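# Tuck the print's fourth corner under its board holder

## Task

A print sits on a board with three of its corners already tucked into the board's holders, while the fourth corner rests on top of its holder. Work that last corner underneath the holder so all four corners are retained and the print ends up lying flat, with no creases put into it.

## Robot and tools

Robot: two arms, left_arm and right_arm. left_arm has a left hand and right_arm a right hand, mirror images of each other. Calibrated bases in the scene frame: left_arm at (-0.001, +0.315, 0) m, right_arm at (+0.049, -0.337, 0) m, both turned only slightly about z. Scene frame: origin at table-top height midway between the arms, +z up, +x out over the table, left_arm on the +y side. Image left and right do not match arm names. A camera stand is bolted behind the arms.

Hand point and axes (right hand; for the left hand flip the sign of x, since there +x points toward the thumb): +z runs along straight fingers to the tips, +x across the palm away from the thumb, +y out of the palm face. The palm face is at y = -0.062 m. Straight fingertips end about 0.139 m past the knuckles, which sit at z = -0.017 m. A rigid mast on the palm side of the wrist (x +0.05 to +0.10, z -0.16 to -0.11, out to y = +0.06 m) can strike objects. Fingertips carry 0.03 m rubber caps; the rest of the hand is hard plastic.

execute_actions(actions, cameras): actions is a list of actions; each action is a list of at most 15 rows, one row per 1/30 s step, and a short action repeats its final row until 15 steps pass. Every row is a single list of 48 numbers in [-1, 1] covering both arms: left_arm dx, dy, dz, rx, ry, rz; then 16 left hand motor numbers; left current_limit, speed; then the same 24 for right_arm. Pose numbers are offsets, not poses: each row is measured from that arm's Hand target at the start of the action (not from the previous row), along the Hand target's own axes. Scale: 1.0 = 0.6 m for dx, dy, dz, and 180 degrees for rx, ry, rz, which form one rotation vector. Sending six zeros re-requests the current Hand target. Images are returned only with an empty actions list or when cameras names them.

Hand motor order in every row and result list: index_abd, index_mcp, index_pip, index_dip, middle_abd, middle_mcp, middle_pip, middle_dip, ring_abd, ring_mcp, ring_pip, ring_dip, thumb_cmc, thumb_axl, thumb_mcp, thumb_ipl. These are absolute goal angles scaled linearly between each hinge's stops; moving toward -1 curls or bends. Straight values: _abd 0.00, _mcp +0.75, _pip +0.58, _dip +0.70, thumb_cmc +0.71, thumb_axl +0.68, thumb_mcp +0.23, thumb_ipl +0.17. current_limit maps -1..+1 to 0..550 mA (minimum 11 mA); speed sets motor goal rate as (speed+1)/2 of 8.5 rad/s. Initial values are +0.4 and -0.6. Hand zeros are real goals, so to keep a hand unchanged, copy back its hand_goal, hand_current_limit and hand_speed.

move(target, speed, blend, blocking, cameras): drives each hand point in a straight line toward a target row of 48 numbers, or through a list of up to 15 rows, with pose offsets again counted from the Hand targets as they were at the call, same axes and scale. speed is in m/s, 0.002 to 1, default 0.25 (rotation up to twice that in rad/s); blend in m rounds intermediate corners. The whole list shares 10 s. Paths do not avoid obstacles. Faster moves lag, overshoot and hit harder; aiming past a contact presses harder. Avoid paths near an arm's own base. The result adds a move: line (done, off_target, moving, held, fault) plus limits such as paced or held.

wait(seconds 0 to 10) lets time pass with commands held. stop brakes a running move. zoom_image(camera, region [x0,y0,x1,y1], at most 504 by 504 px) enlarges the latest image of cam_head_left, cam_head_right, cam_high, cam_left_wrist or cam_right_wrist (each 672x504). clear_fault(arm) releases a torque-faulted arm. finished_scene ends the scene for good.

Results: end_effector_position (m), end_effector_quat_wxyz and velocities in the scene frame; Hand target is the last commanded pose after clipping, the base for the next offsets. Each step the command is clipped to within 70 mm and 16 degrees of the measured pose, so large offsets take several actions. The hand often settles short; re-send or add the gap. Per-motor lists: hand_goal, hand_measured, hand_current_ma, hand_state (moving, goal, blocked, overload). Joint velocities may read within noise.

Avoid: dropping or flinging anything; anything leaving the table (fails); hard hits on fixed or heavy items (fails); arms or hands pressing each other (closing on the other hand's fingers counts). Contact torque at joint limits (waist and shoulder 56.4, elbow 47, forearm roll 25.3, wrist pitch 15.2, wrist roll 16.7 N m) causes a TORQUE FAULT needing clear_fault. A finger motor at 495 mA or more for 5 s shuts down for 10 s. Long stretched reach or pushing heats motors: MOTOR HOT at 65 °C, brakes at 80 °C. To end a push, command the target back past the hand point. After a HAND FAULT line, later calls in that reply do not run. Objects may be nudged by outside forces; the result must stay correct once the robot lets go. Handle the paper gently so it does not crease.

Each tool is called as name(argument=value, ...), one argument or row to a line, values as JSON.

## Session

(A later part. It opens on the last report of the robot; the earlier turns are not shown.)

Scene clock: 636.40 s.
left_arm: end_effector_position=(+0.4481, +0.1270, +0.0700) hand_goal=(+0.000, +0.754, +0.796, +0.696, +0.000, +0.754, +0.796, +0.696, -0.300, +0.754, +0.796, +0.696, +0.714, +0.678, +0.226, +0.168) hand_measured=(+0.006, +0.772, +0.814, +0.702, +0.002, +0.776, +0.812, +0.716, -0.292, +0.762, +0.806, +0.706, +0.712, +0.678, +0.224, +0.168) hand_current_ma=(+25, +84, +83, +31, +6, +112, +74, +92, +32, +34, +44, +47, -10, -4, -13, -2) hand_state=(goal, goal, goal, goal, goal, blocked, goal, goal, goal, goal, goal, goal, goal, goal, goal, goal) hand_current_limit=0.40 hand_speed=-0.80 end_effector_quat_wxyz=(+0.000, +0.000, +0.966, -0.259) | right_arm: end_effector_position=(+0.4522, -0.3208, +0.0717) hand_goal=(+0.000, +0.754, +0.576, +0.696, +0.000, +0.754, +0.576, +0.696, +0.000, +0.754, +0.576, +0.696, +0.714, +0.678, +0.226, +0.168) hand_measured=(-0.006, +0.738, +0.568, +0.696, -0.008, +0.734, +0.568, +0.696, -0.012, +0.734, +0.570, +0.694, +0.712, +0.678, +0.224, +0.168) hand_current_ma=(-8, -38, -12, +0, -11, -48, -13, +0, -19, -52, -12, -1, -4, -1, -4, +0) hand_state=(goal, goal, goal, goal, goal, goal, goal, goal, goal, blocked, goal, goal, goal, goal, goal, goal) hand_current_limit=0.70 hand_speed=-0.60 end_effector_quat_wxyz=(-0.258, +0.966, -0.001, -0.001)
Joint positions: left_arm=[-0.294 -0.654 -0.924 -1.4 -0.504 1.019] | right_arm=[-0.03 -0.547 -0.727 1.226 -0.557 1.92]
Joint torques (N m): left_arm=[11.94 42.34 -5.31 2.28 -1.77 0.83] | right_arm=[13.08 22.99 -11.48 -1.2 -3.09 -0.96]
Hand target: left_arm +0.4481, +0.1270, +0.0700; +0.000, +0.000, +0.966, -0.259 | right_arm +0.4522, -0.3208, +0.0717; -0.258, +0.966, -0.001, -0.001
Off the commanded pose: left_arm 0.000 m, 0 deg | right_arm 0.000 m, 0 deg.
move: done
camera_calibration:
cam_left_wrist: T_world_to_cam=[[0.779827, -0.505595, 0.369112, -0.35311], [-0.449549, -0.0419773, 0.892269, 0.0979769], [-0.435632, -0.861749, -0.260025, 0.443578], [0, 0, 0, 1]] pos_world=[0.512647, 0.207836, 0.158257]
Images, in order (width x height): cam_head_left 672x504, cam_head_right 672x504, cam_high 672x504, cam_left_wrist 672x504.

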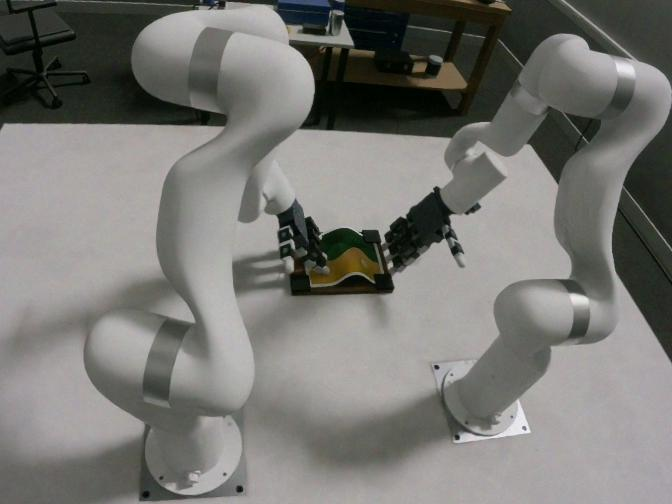

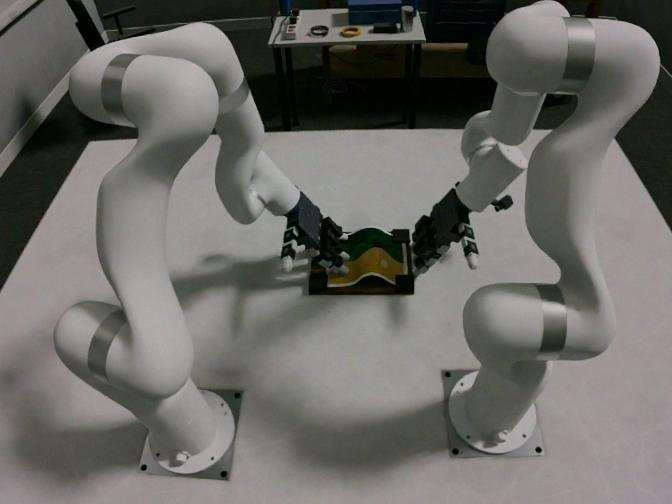

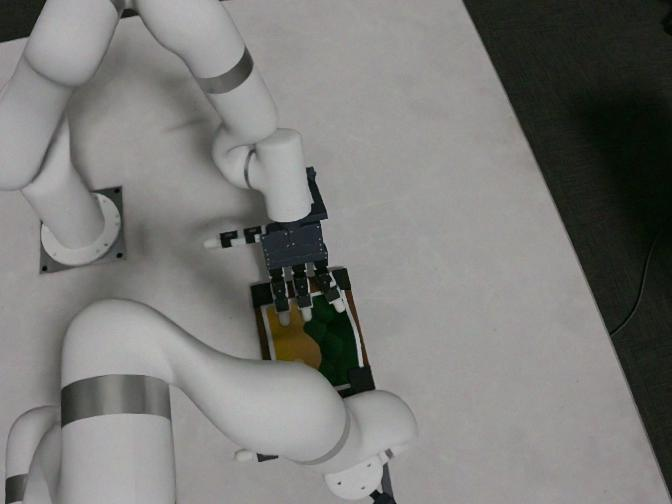

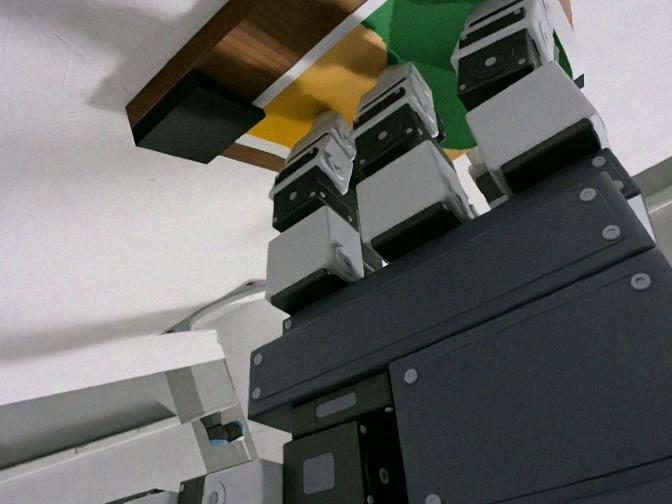

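move(
  target=[0, 0.02887, -0.01667, 0,0,0, 0,0.754,0.796,0.696, 0,0.754,0.796,0.696, -0.3,0.754,0.796,0.696, 0.714,0.678,0.226,0.168, 0.4,-0.8, 0,0,0,0,0,0, 0,0.754,0.576,0.696,0,0.754,0.576,0.696,0,0.754,0.576,0.696,0.714,0.678,0.226,0.168,0.7,-0.6],
  speed=0.025,
  cameras=["cam_left_wrist","cam_head_right","cam_head_left","cam_high"],
)

zoom_image(
  camera="cam_high",
  region=[240, 255, 370, 385],
)

zoom_image(
  camera="cam_head_right",
  region=[290, 210, 430, 310],
)

zoom_image(
  camera="cam_left_wrist",
  region=[50, 0, 400, 220],
)

Scene clock: 649.03 s.
left_arm: end_effector_position=(+0.4481, +0.1469, +0.0700) hand_goal=(+0.000, +0.754, +0.796, +0.696, +0.000, +0.754, +0.796, +0.696, -0.300, +0.754, +0.796, +0.696, +0.714, +0.678, +0.226, +0.168) hand_measured=(+0.008, +0.770, +0.814, +0.702, +0.002, +0.772, +0.812, +0.710, -0.296, +0.754, +0.800, +0.702, +0.712, +0.678, +0.224, +0.168) hand_current_ma=(+31, +81, +83, +31, +7, +92, +74, +66, +18, -1, +17, +24, -10, -4, -13, -2) hand_state=(goal, goal, goal, goal, goal, goal, goal, goal, goal, goal, goal, goal, goal, goal, goal, goal) hand_current_limit=0.40 hand_speed=-0.80 end_effector_quat_wxyz=(+0.000, +0.000, +0.966, -0.259) | right_arm: end_effector_position=(+0.4522, -0.3208, +0.0717) hand_goal=(+0.000, +0.754, +0.576, +0.696, +0.000, +0.754, +0.576, +0.696, +0.000, +0.754, +0.576, +0.696, +0.714, +0.678, +0.226, +0.168) hand_measured=(-0.006, +0.738, +0.568, +0.696, -0.008, +0.734, +0.568, +0.696, -0.012, +0.734, +0.570, +0.694, +0.712, +0.678, +0.224, +0.168) hand_current_ma=(-8, -38, -12, +0, -11, -48, -13, +0, -19, -52, -12, -1, -4, -1, -4, +0) hand_state=(goal, goal, goal, goal, goal, goal, goal, goal, goal, blocked, goal, goal, goal, goal, goal, goal) hand_current_limit=0.70 hand_speed=-0.60 end_effector_quat_wxyz=(-0.258, +0.966, -0.001, -0.001)
Joint positions: left_arm=[-0.255 -0.645 -0.907 -1.38 -0.513 1.039] | right_arm=[-0.03 -0.547 -0.727 1.226 -0.557 1.92]
Joint torques (N m): left_arm=[12.65 42.18 -5.72 2.68 -1.92 0.86] | right_arm=[13.55 23.37 -11.58 -1.07 -3.09 -0.95]
Hand target: left_arm +0.4481, +0.1470, +0.0700; +0.000, +0.000, +0.966, -0.259 | right_arm +0.4522, -0.3208, +0.0717; -0.258, +0.966, -0.001, -0.001
Off the commanded pose: left_arm 0.000 m, 0 deg | right_arm 0.000 m, 0 deg.
move: done
camera_calibration:
cam_left_wrist: T_world_to_cam=[[0.779827, -0.505595, 0.369112, -0.342998], [-0.449549, -0.0419773, 0.892269, 0.0988165], [-0.435632, -0.861749, -0.260025, 0.460813], [0, 0, 0, 1]] pos_world=[0.512647, 0.227836, 0.158257]
Images, in order (width x height): cam_head_left 672x504, cam_head_right 672x504, cam_high 672x504, cam_left_wrist 672x504.

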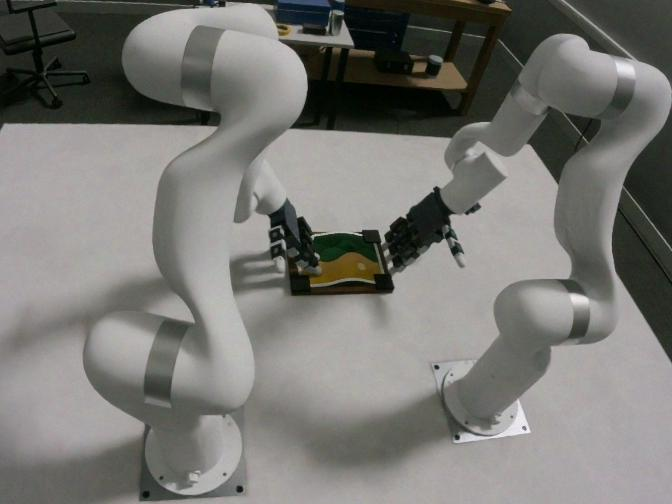

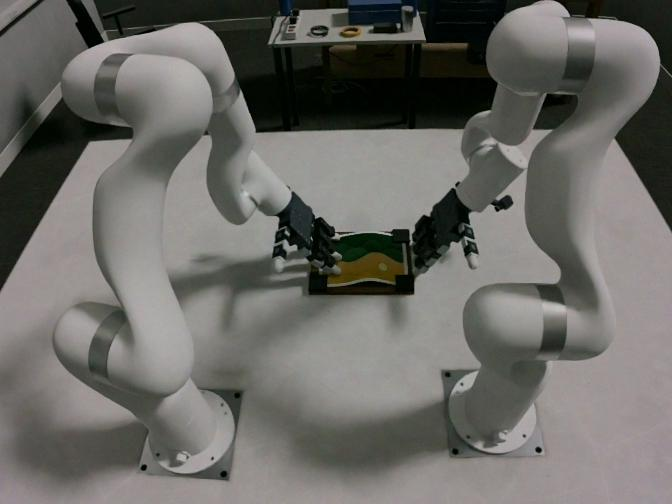

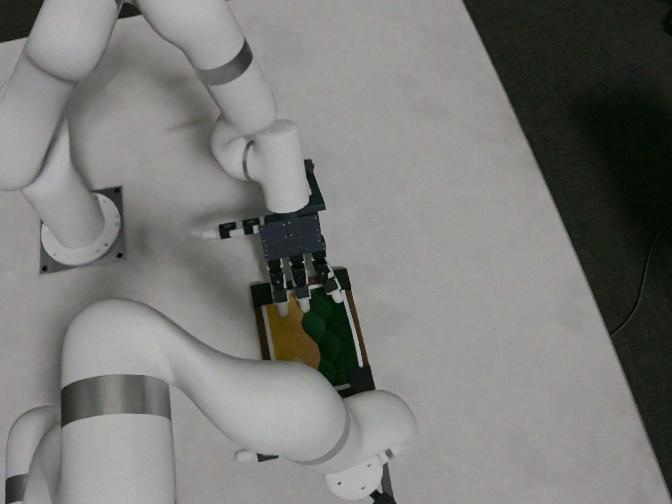

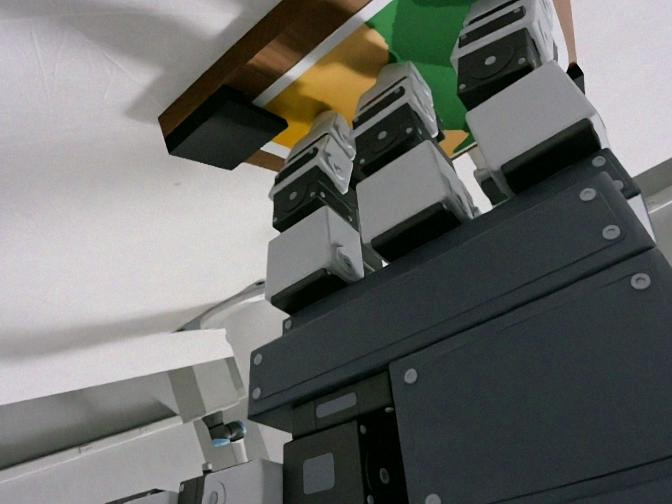

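Scaled by 3.877 from the camera's 672x504 image, which has a finer 960x720 frame.

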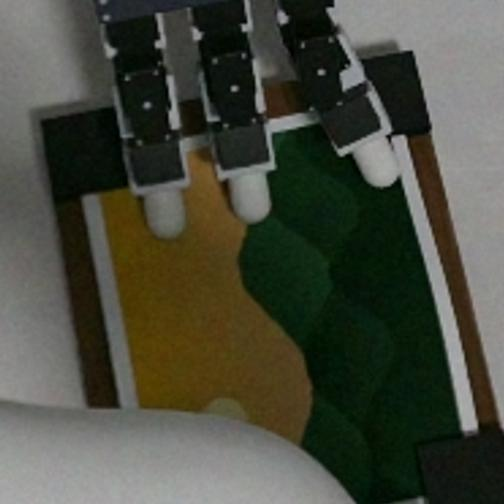

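Scaled by 3.600 from the camera's 672x504 image, which has a finer 960x720 frame.

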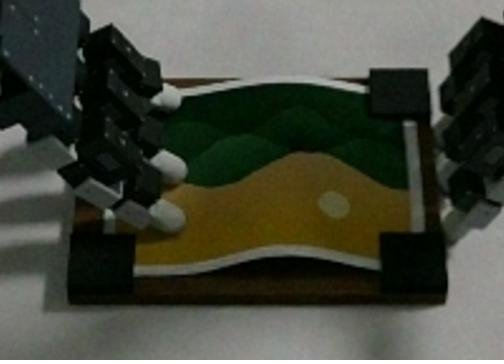

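Scaled by 1.440 from the camera's 672x504 image, which has a finer 960x720 frame.

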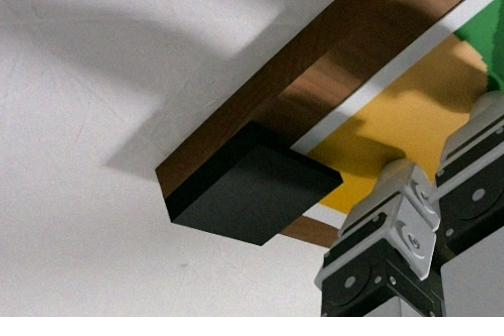

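move(
  target=[0, 0.0130, -0.0075, 0,0,0, 0,0.754,0.796,0.696, 0,0.754,0.796,0.696, -0.3,0.754,0.796,0.696, 0.714,0.678,0.226,0.168, 0.4,-0.8, 0,0,0,0,0,0, 0,0.754,0.576,0.696,0,0.754,0.576,0.696,0,0.754,0.576,0.696,0.714,0.678,0.226,0.168,0.7,-0.6],
  speed=0.025,
  cameras=["cam_left_wrist","cam_head_right","cam_high"],
)

zoom_image(
  camera="cam_high",
  region=[240, 255, 370, 385],
)

zoom_image(
  camera="cam_head_right",
  region=[290, 210, 430, 310],
)

zoom_image(
  camera="cam_left_wrist",
  region=[50, 0, 400, 220],
)

Scene clock: 659.03 s.
left_arm: end_effector_position=(+0.4481, +0.1560, +0.0700) hand_goal=(+0.000, +0.754, +0.796, +0.696, +0.000, +0.754, +0.796, +0.696, -0.300, +0.754, +0.796, +0.696, +0.714, +0.678, +0.226, +0.168) hand_measured=(+0.008, +0.770, +0.814, +0.702, +0.002, +0.772, +0.812, +0.710, -0.296, +0.760, +0.802, +0.700, +0.712, +0.678, +0.224, +0.168) hand_current_ma=(+31, +81, +83, +31, +6, +85, +74, +62, +18, +31, +25, +15, -10, -4, -13, -2) hand_state=(goal, goal, goal, goal, goal, goal, goal, goal, goal, goal, goal, goal, goal, goal, goal, goal) hand_current_limit=0.40 hand_speed=-0.80 end_effector_quat_wxyz=(+0.000, +0.000, +0.966, -0.259) | right_arm: end_effector_position=(+0.4522, -0.3208, +0.0717) hand_goal=(+0.000, +0.754, +0.576, +0.696, +0.000, +0.754, +0.576, +0.696, +0.000, +0.754, +0.576, +0.696, +0.714, +0.678, +0.226, +0.168) hand_measured=(-0.006, +0.738, +0.568, +0.696, -0.008, +0.734, +0.568, +0.696, -0.012, +0.734, +0.570, +0.694, +0.712, +0.678, +0.224, +0.168) hand_current_ma=(-8, -38, -12, +0, -11, -48, -13, +0, -19, -52, -12, -1, -4, -1, -4, +0) hand_state=(goal, goal, goal, goal, goal, goal, goal, goal, goal, blocked, goal, goal, goal, goal, goal, goal) hand_current_limit=0.70 hand_speed=-0.60 end_effector_quat_wxyz=(-0.258, +0.966, -0.001, -0.001)
Joint positions: left_arm=[-0.237 -0.641 -0.9 -1.37 -0.516 1.048] | right_arm=[-0.03 -0.547 -0.727 1.226 -0.557 1.92]
Joint torques (N m): left_arm=[13.4 41.65 -4.77 2.99 -1.95 0.84] | right_arm=[12.86 24.36 -11.86 -1.13 -3.05 -0.87]
Hand target: left_arm +0.4481, +0.1560, +0.0700; +0.000, +0.000, +0.966, -0.259 | right_arm +0.4522, -0.3208, +0.0717; -0.258, +0.966, -0.001, -0.001
Off the commanded pose: left_arm 0.000 m, 0 deg | right_arm 0.000 m, 0 deg.
move: done
camera_calibration:
cam_left_wrist: T_world_to_cam=[[0.779827, -0.505595, 0.369112, -0.338447], [-0.449549, -0.0419773, 0.892269, 0.0991943], [-0.435632, -0.861749, -0.260025, 0.468569], [0, 0, 0, 1]] pos_world=[0.512647, 0.236836, 0.158257]
Images, in order (width x height): cam_head_right 672x504, cam_high 672x504, cam_left_wrist 672x504.

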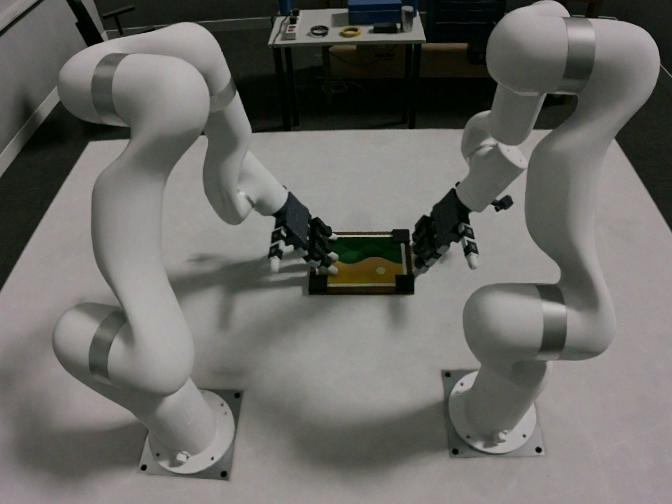

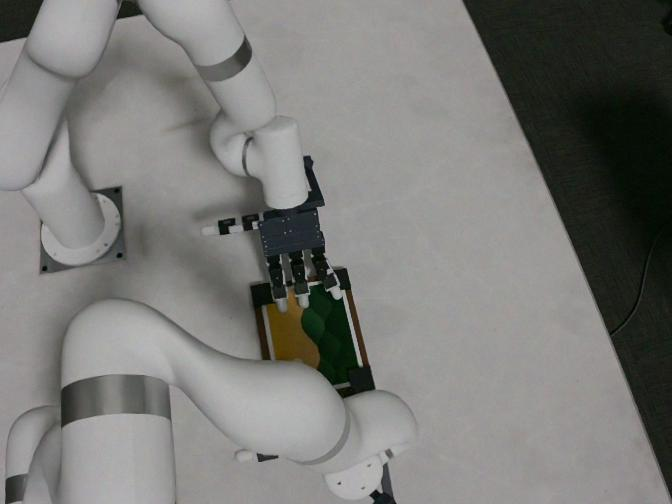

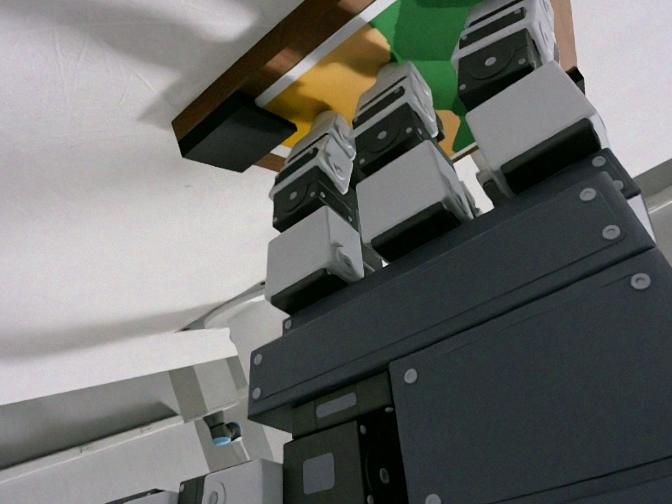

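Scaled by 3.877 from the camera's 672x504 image, which has a finer 960x720 frame.

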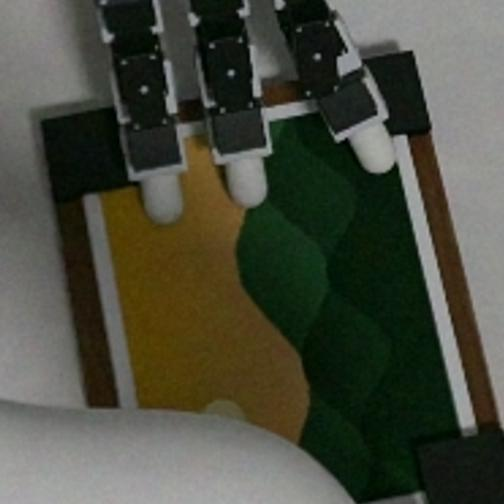

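Scaled by 3.600 from the camera's 672x504 image, which has a finer 960x720 frame.

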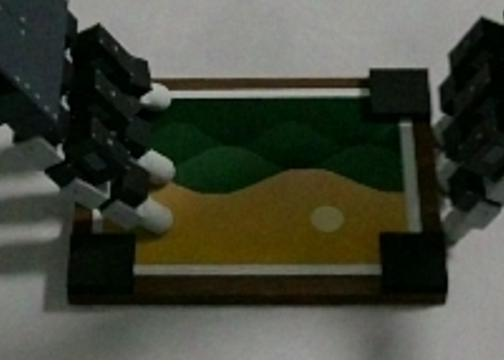

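Scaled by 1.440 from the camera's 672x504 image, which has a finer 960x720 frame.

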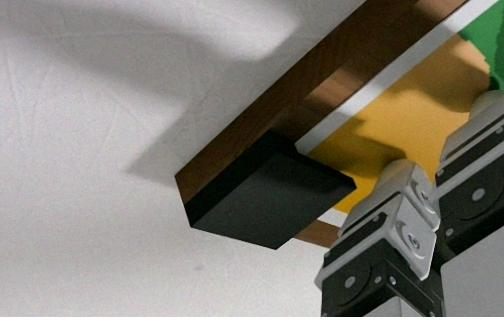

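move(
  target=[0, -0.0667, -0.1155, 0,0,0, 0,0.754,0.796,0.696, 0,0.754,0.796,0.696, -0.3,0.754,0.796,0.696, 0.714,0.678,0.226,0.168, 0.4,-0.8, 0,0.018,-0.068,0,0,0, 0,0.754,0.576,0.696,0,0.754,0.576,0.696,0,0.754,0.576,0.696,0.714,0.678,0.226,0.168,0.7,-0.6],
  speed=0.06,
  cameras=["all"],
)

zoom_image(
  camera="cam_high",
  region=[240, 255, 380, 395],
)

zoom_image(
  camera="cam_head_right",
  region=[290, 210, 430, 310],
)

zoom_image(
  camera="cam_head_left",
  region=[270, 210, 410, 310],
)

zoom_image(
  camera="cam_left_wrist",
  region=[50, 0, 400, 220],
)

Scene clock: 667.87 s.
left_arm: end_effector_position=(+0.4480, +0.1560, +0.1500) hand_goal=(+0.000, +0.754, +0.796, +0.696, +0.000, +0.754, +0.796, +0.696, -0.300, +0.754, +0.796, +0.696, +0.714, +0.678, +0.226, +0.168) hand_measured=(+0.002, +0.750, +0.796, +0.698, +0.002, +0.750, +0.796, +0.698, -0.296, +0.750, +0.796, +0.698, +0.712, +0.678, +0.224, +0.168) hand_current_ma=(+11, -18, +3, +10, +5, -19, +3, +12, +18, -16, +4, +12, -10, -4, -13, -2) hand_state=(goal, goal, goal, goal, goal, goal, goal, goal, goal, goal, goal, goal, goal, goal, goal, goal) hand_current_limit=0.40 hand_speed=-0.80 end_effector_quat_wxyz=(+0.000, +0.000, +0.966, -0.259) | right_arm: end_effector_position=(+0.4522, -0.3505, +0.1017) hand_goal=(+0.000, +0.754, +0.576, +0.696, +0.000, +0.754, +0.576, +0.696, +0.000, +0.754, +0.576, +0.696, +0.714, +0.678, +0.226, +0.168) hand_measured=(-0.004, +0.742, +0.570, +0.696, -0.004, +0.740, +0.570, +0.696, -0.002, +0.740, +0.570, +0.694, +0.712, +0.678, +0.224, +0.168) hand_current_ma=(-4, -27, -10, +0, -4, -34, -9, +0, -3, -33, -10, -1, -4, -1, -4, +0) hand_state=(goal, goal, goal, goal, goal, goal, goal, goal, goal, goal, goal, goal, goal, goal, goal, goal) hand_current_limit=0.70 hand_speed=-0.60 end_effector_quat_wxyz=(-0.258, +0.966, -0.001, -0.001)
Joint positions: left_arm=[-0.237 -0.472 -0.889 -1.118 -0.568 0.754] | right_arm=[-0.1 -0.476 -0.725 1.07 -0.599 2.025]
Joint torques (N m): left_arm=[6.44 40.97 -14.49 2.83 -2.08 -0.77] | right_arm=[-14.33 45.93 -23.89 -1.43 -2.97 1.27]
Hand target: left_arm +0.4480, +0.1560, +0.1500; +0.000, +0.000, +0.966, -0.259 | right_arm +0.4522, -0.3505, +0.1017; -0.258, +0.966, -0.001, -0.001
Off the commanded pose: left_arm 0.000 m, 0 deg | right_arm 0.000 m, 0 deg.
move: done
camera_calibration:
cam_left_wrist: T_world_to_cam=[[0.779827, -0.505595, 0.369112, -0.367926], [-0.449549, -0.0419773, 0.892269, 0.027817], [-0.435632, -0.861749, -0.260025, 0.489457], [0, 0, 0, 1]] pos_world=[0.512647, 0.236936, 0.238257]
cam_right_wrist: T_world_to_cam=[[-0.770926, -0.554392, -0.313566, 0.213861], [-0.446399, 0.119138, 0.886868, 0.108415], [-0.454314, 0.823684, -0.339326, 0.656908], [0, 0, 0, 1]] pos_world=[0.51171, -0.435438, 0.193816]

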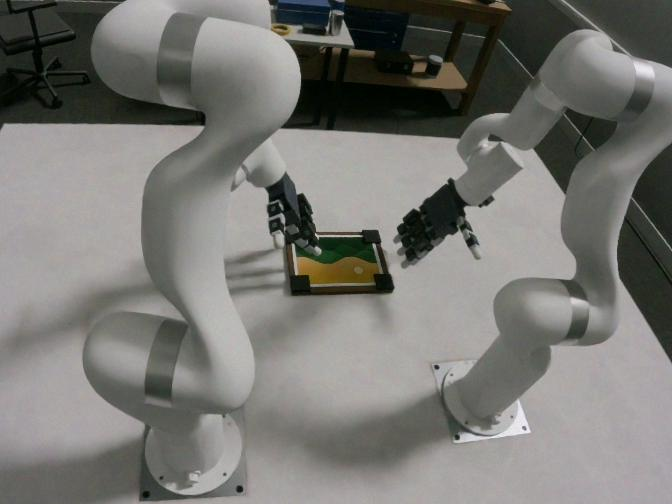

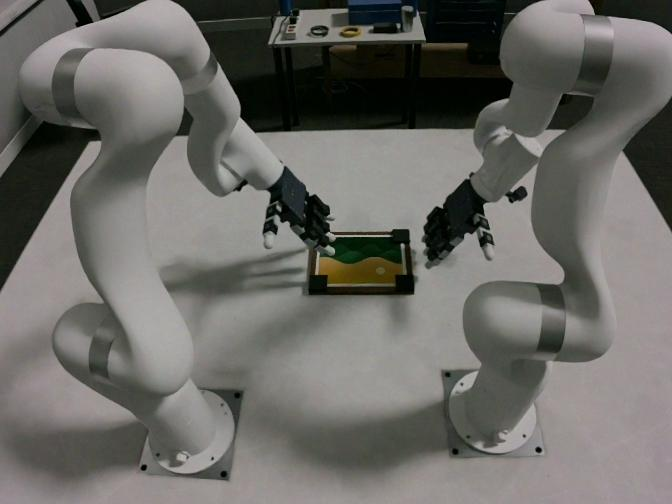

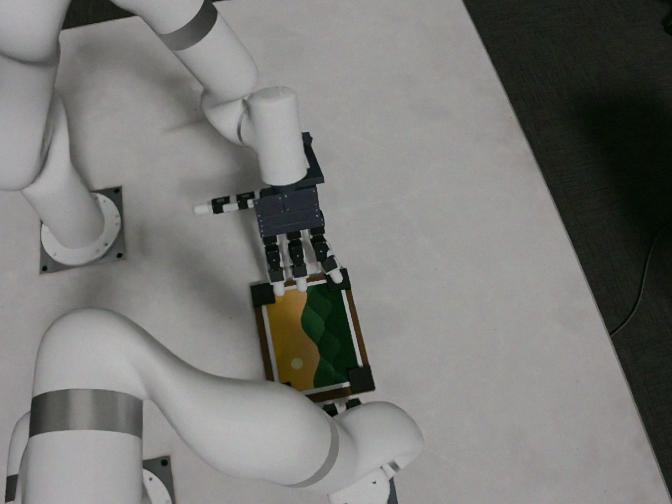

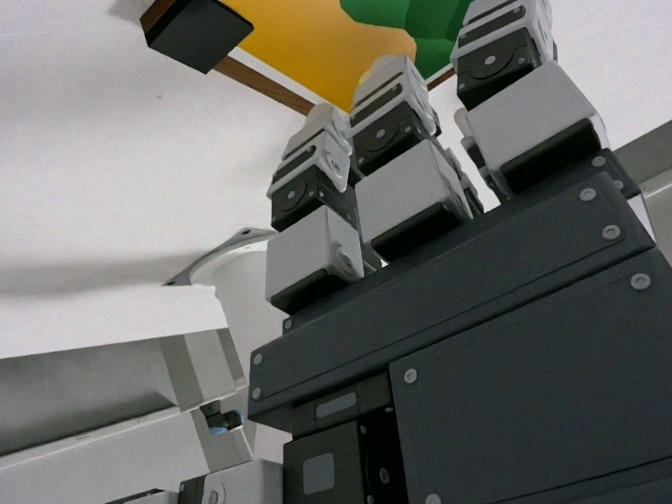

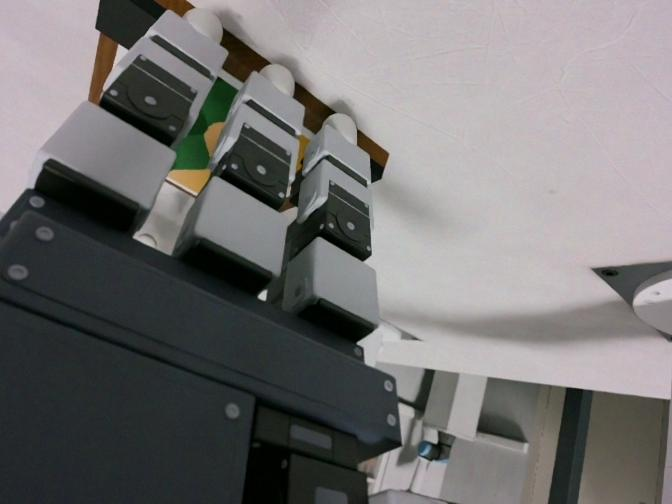

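Scaled by 3.600 from the camera's 672x504 image, which has a finer 960x720 frame.

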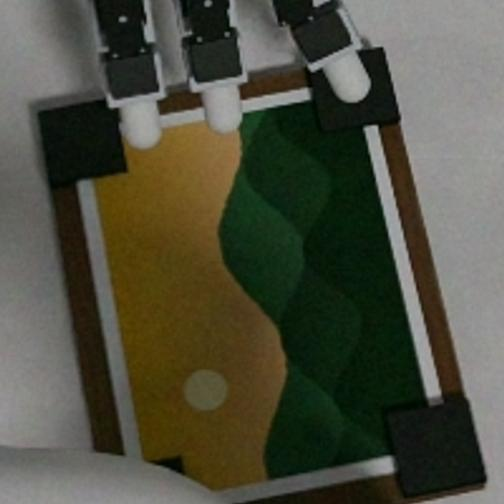

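Scaled by 3.600 from the camera's 672x504 image, which has a finer 960x720 frame.

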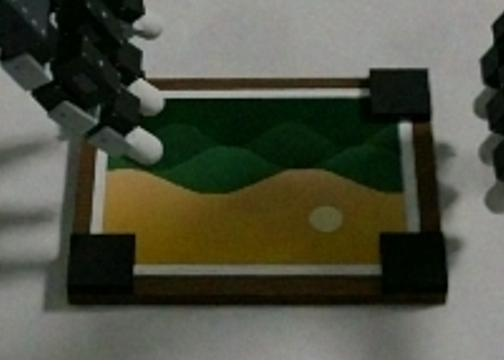

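Scaled by 3.600 from the camera's 672x504 image, which has a finer 960x720 frame.

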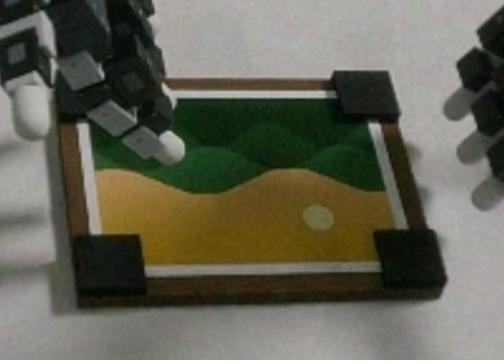

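Scaled by 1.440 from the camera's 672x504 image, which has a finer 960x720 frame.

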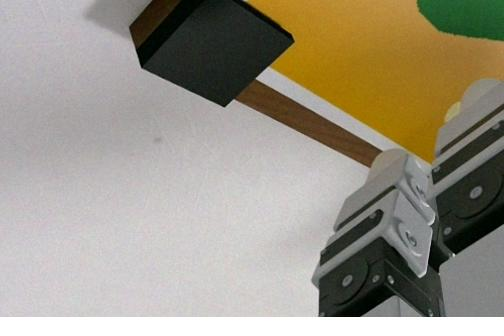

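finished_scene(
  scene=1,
)

The scene is finished: the task was done.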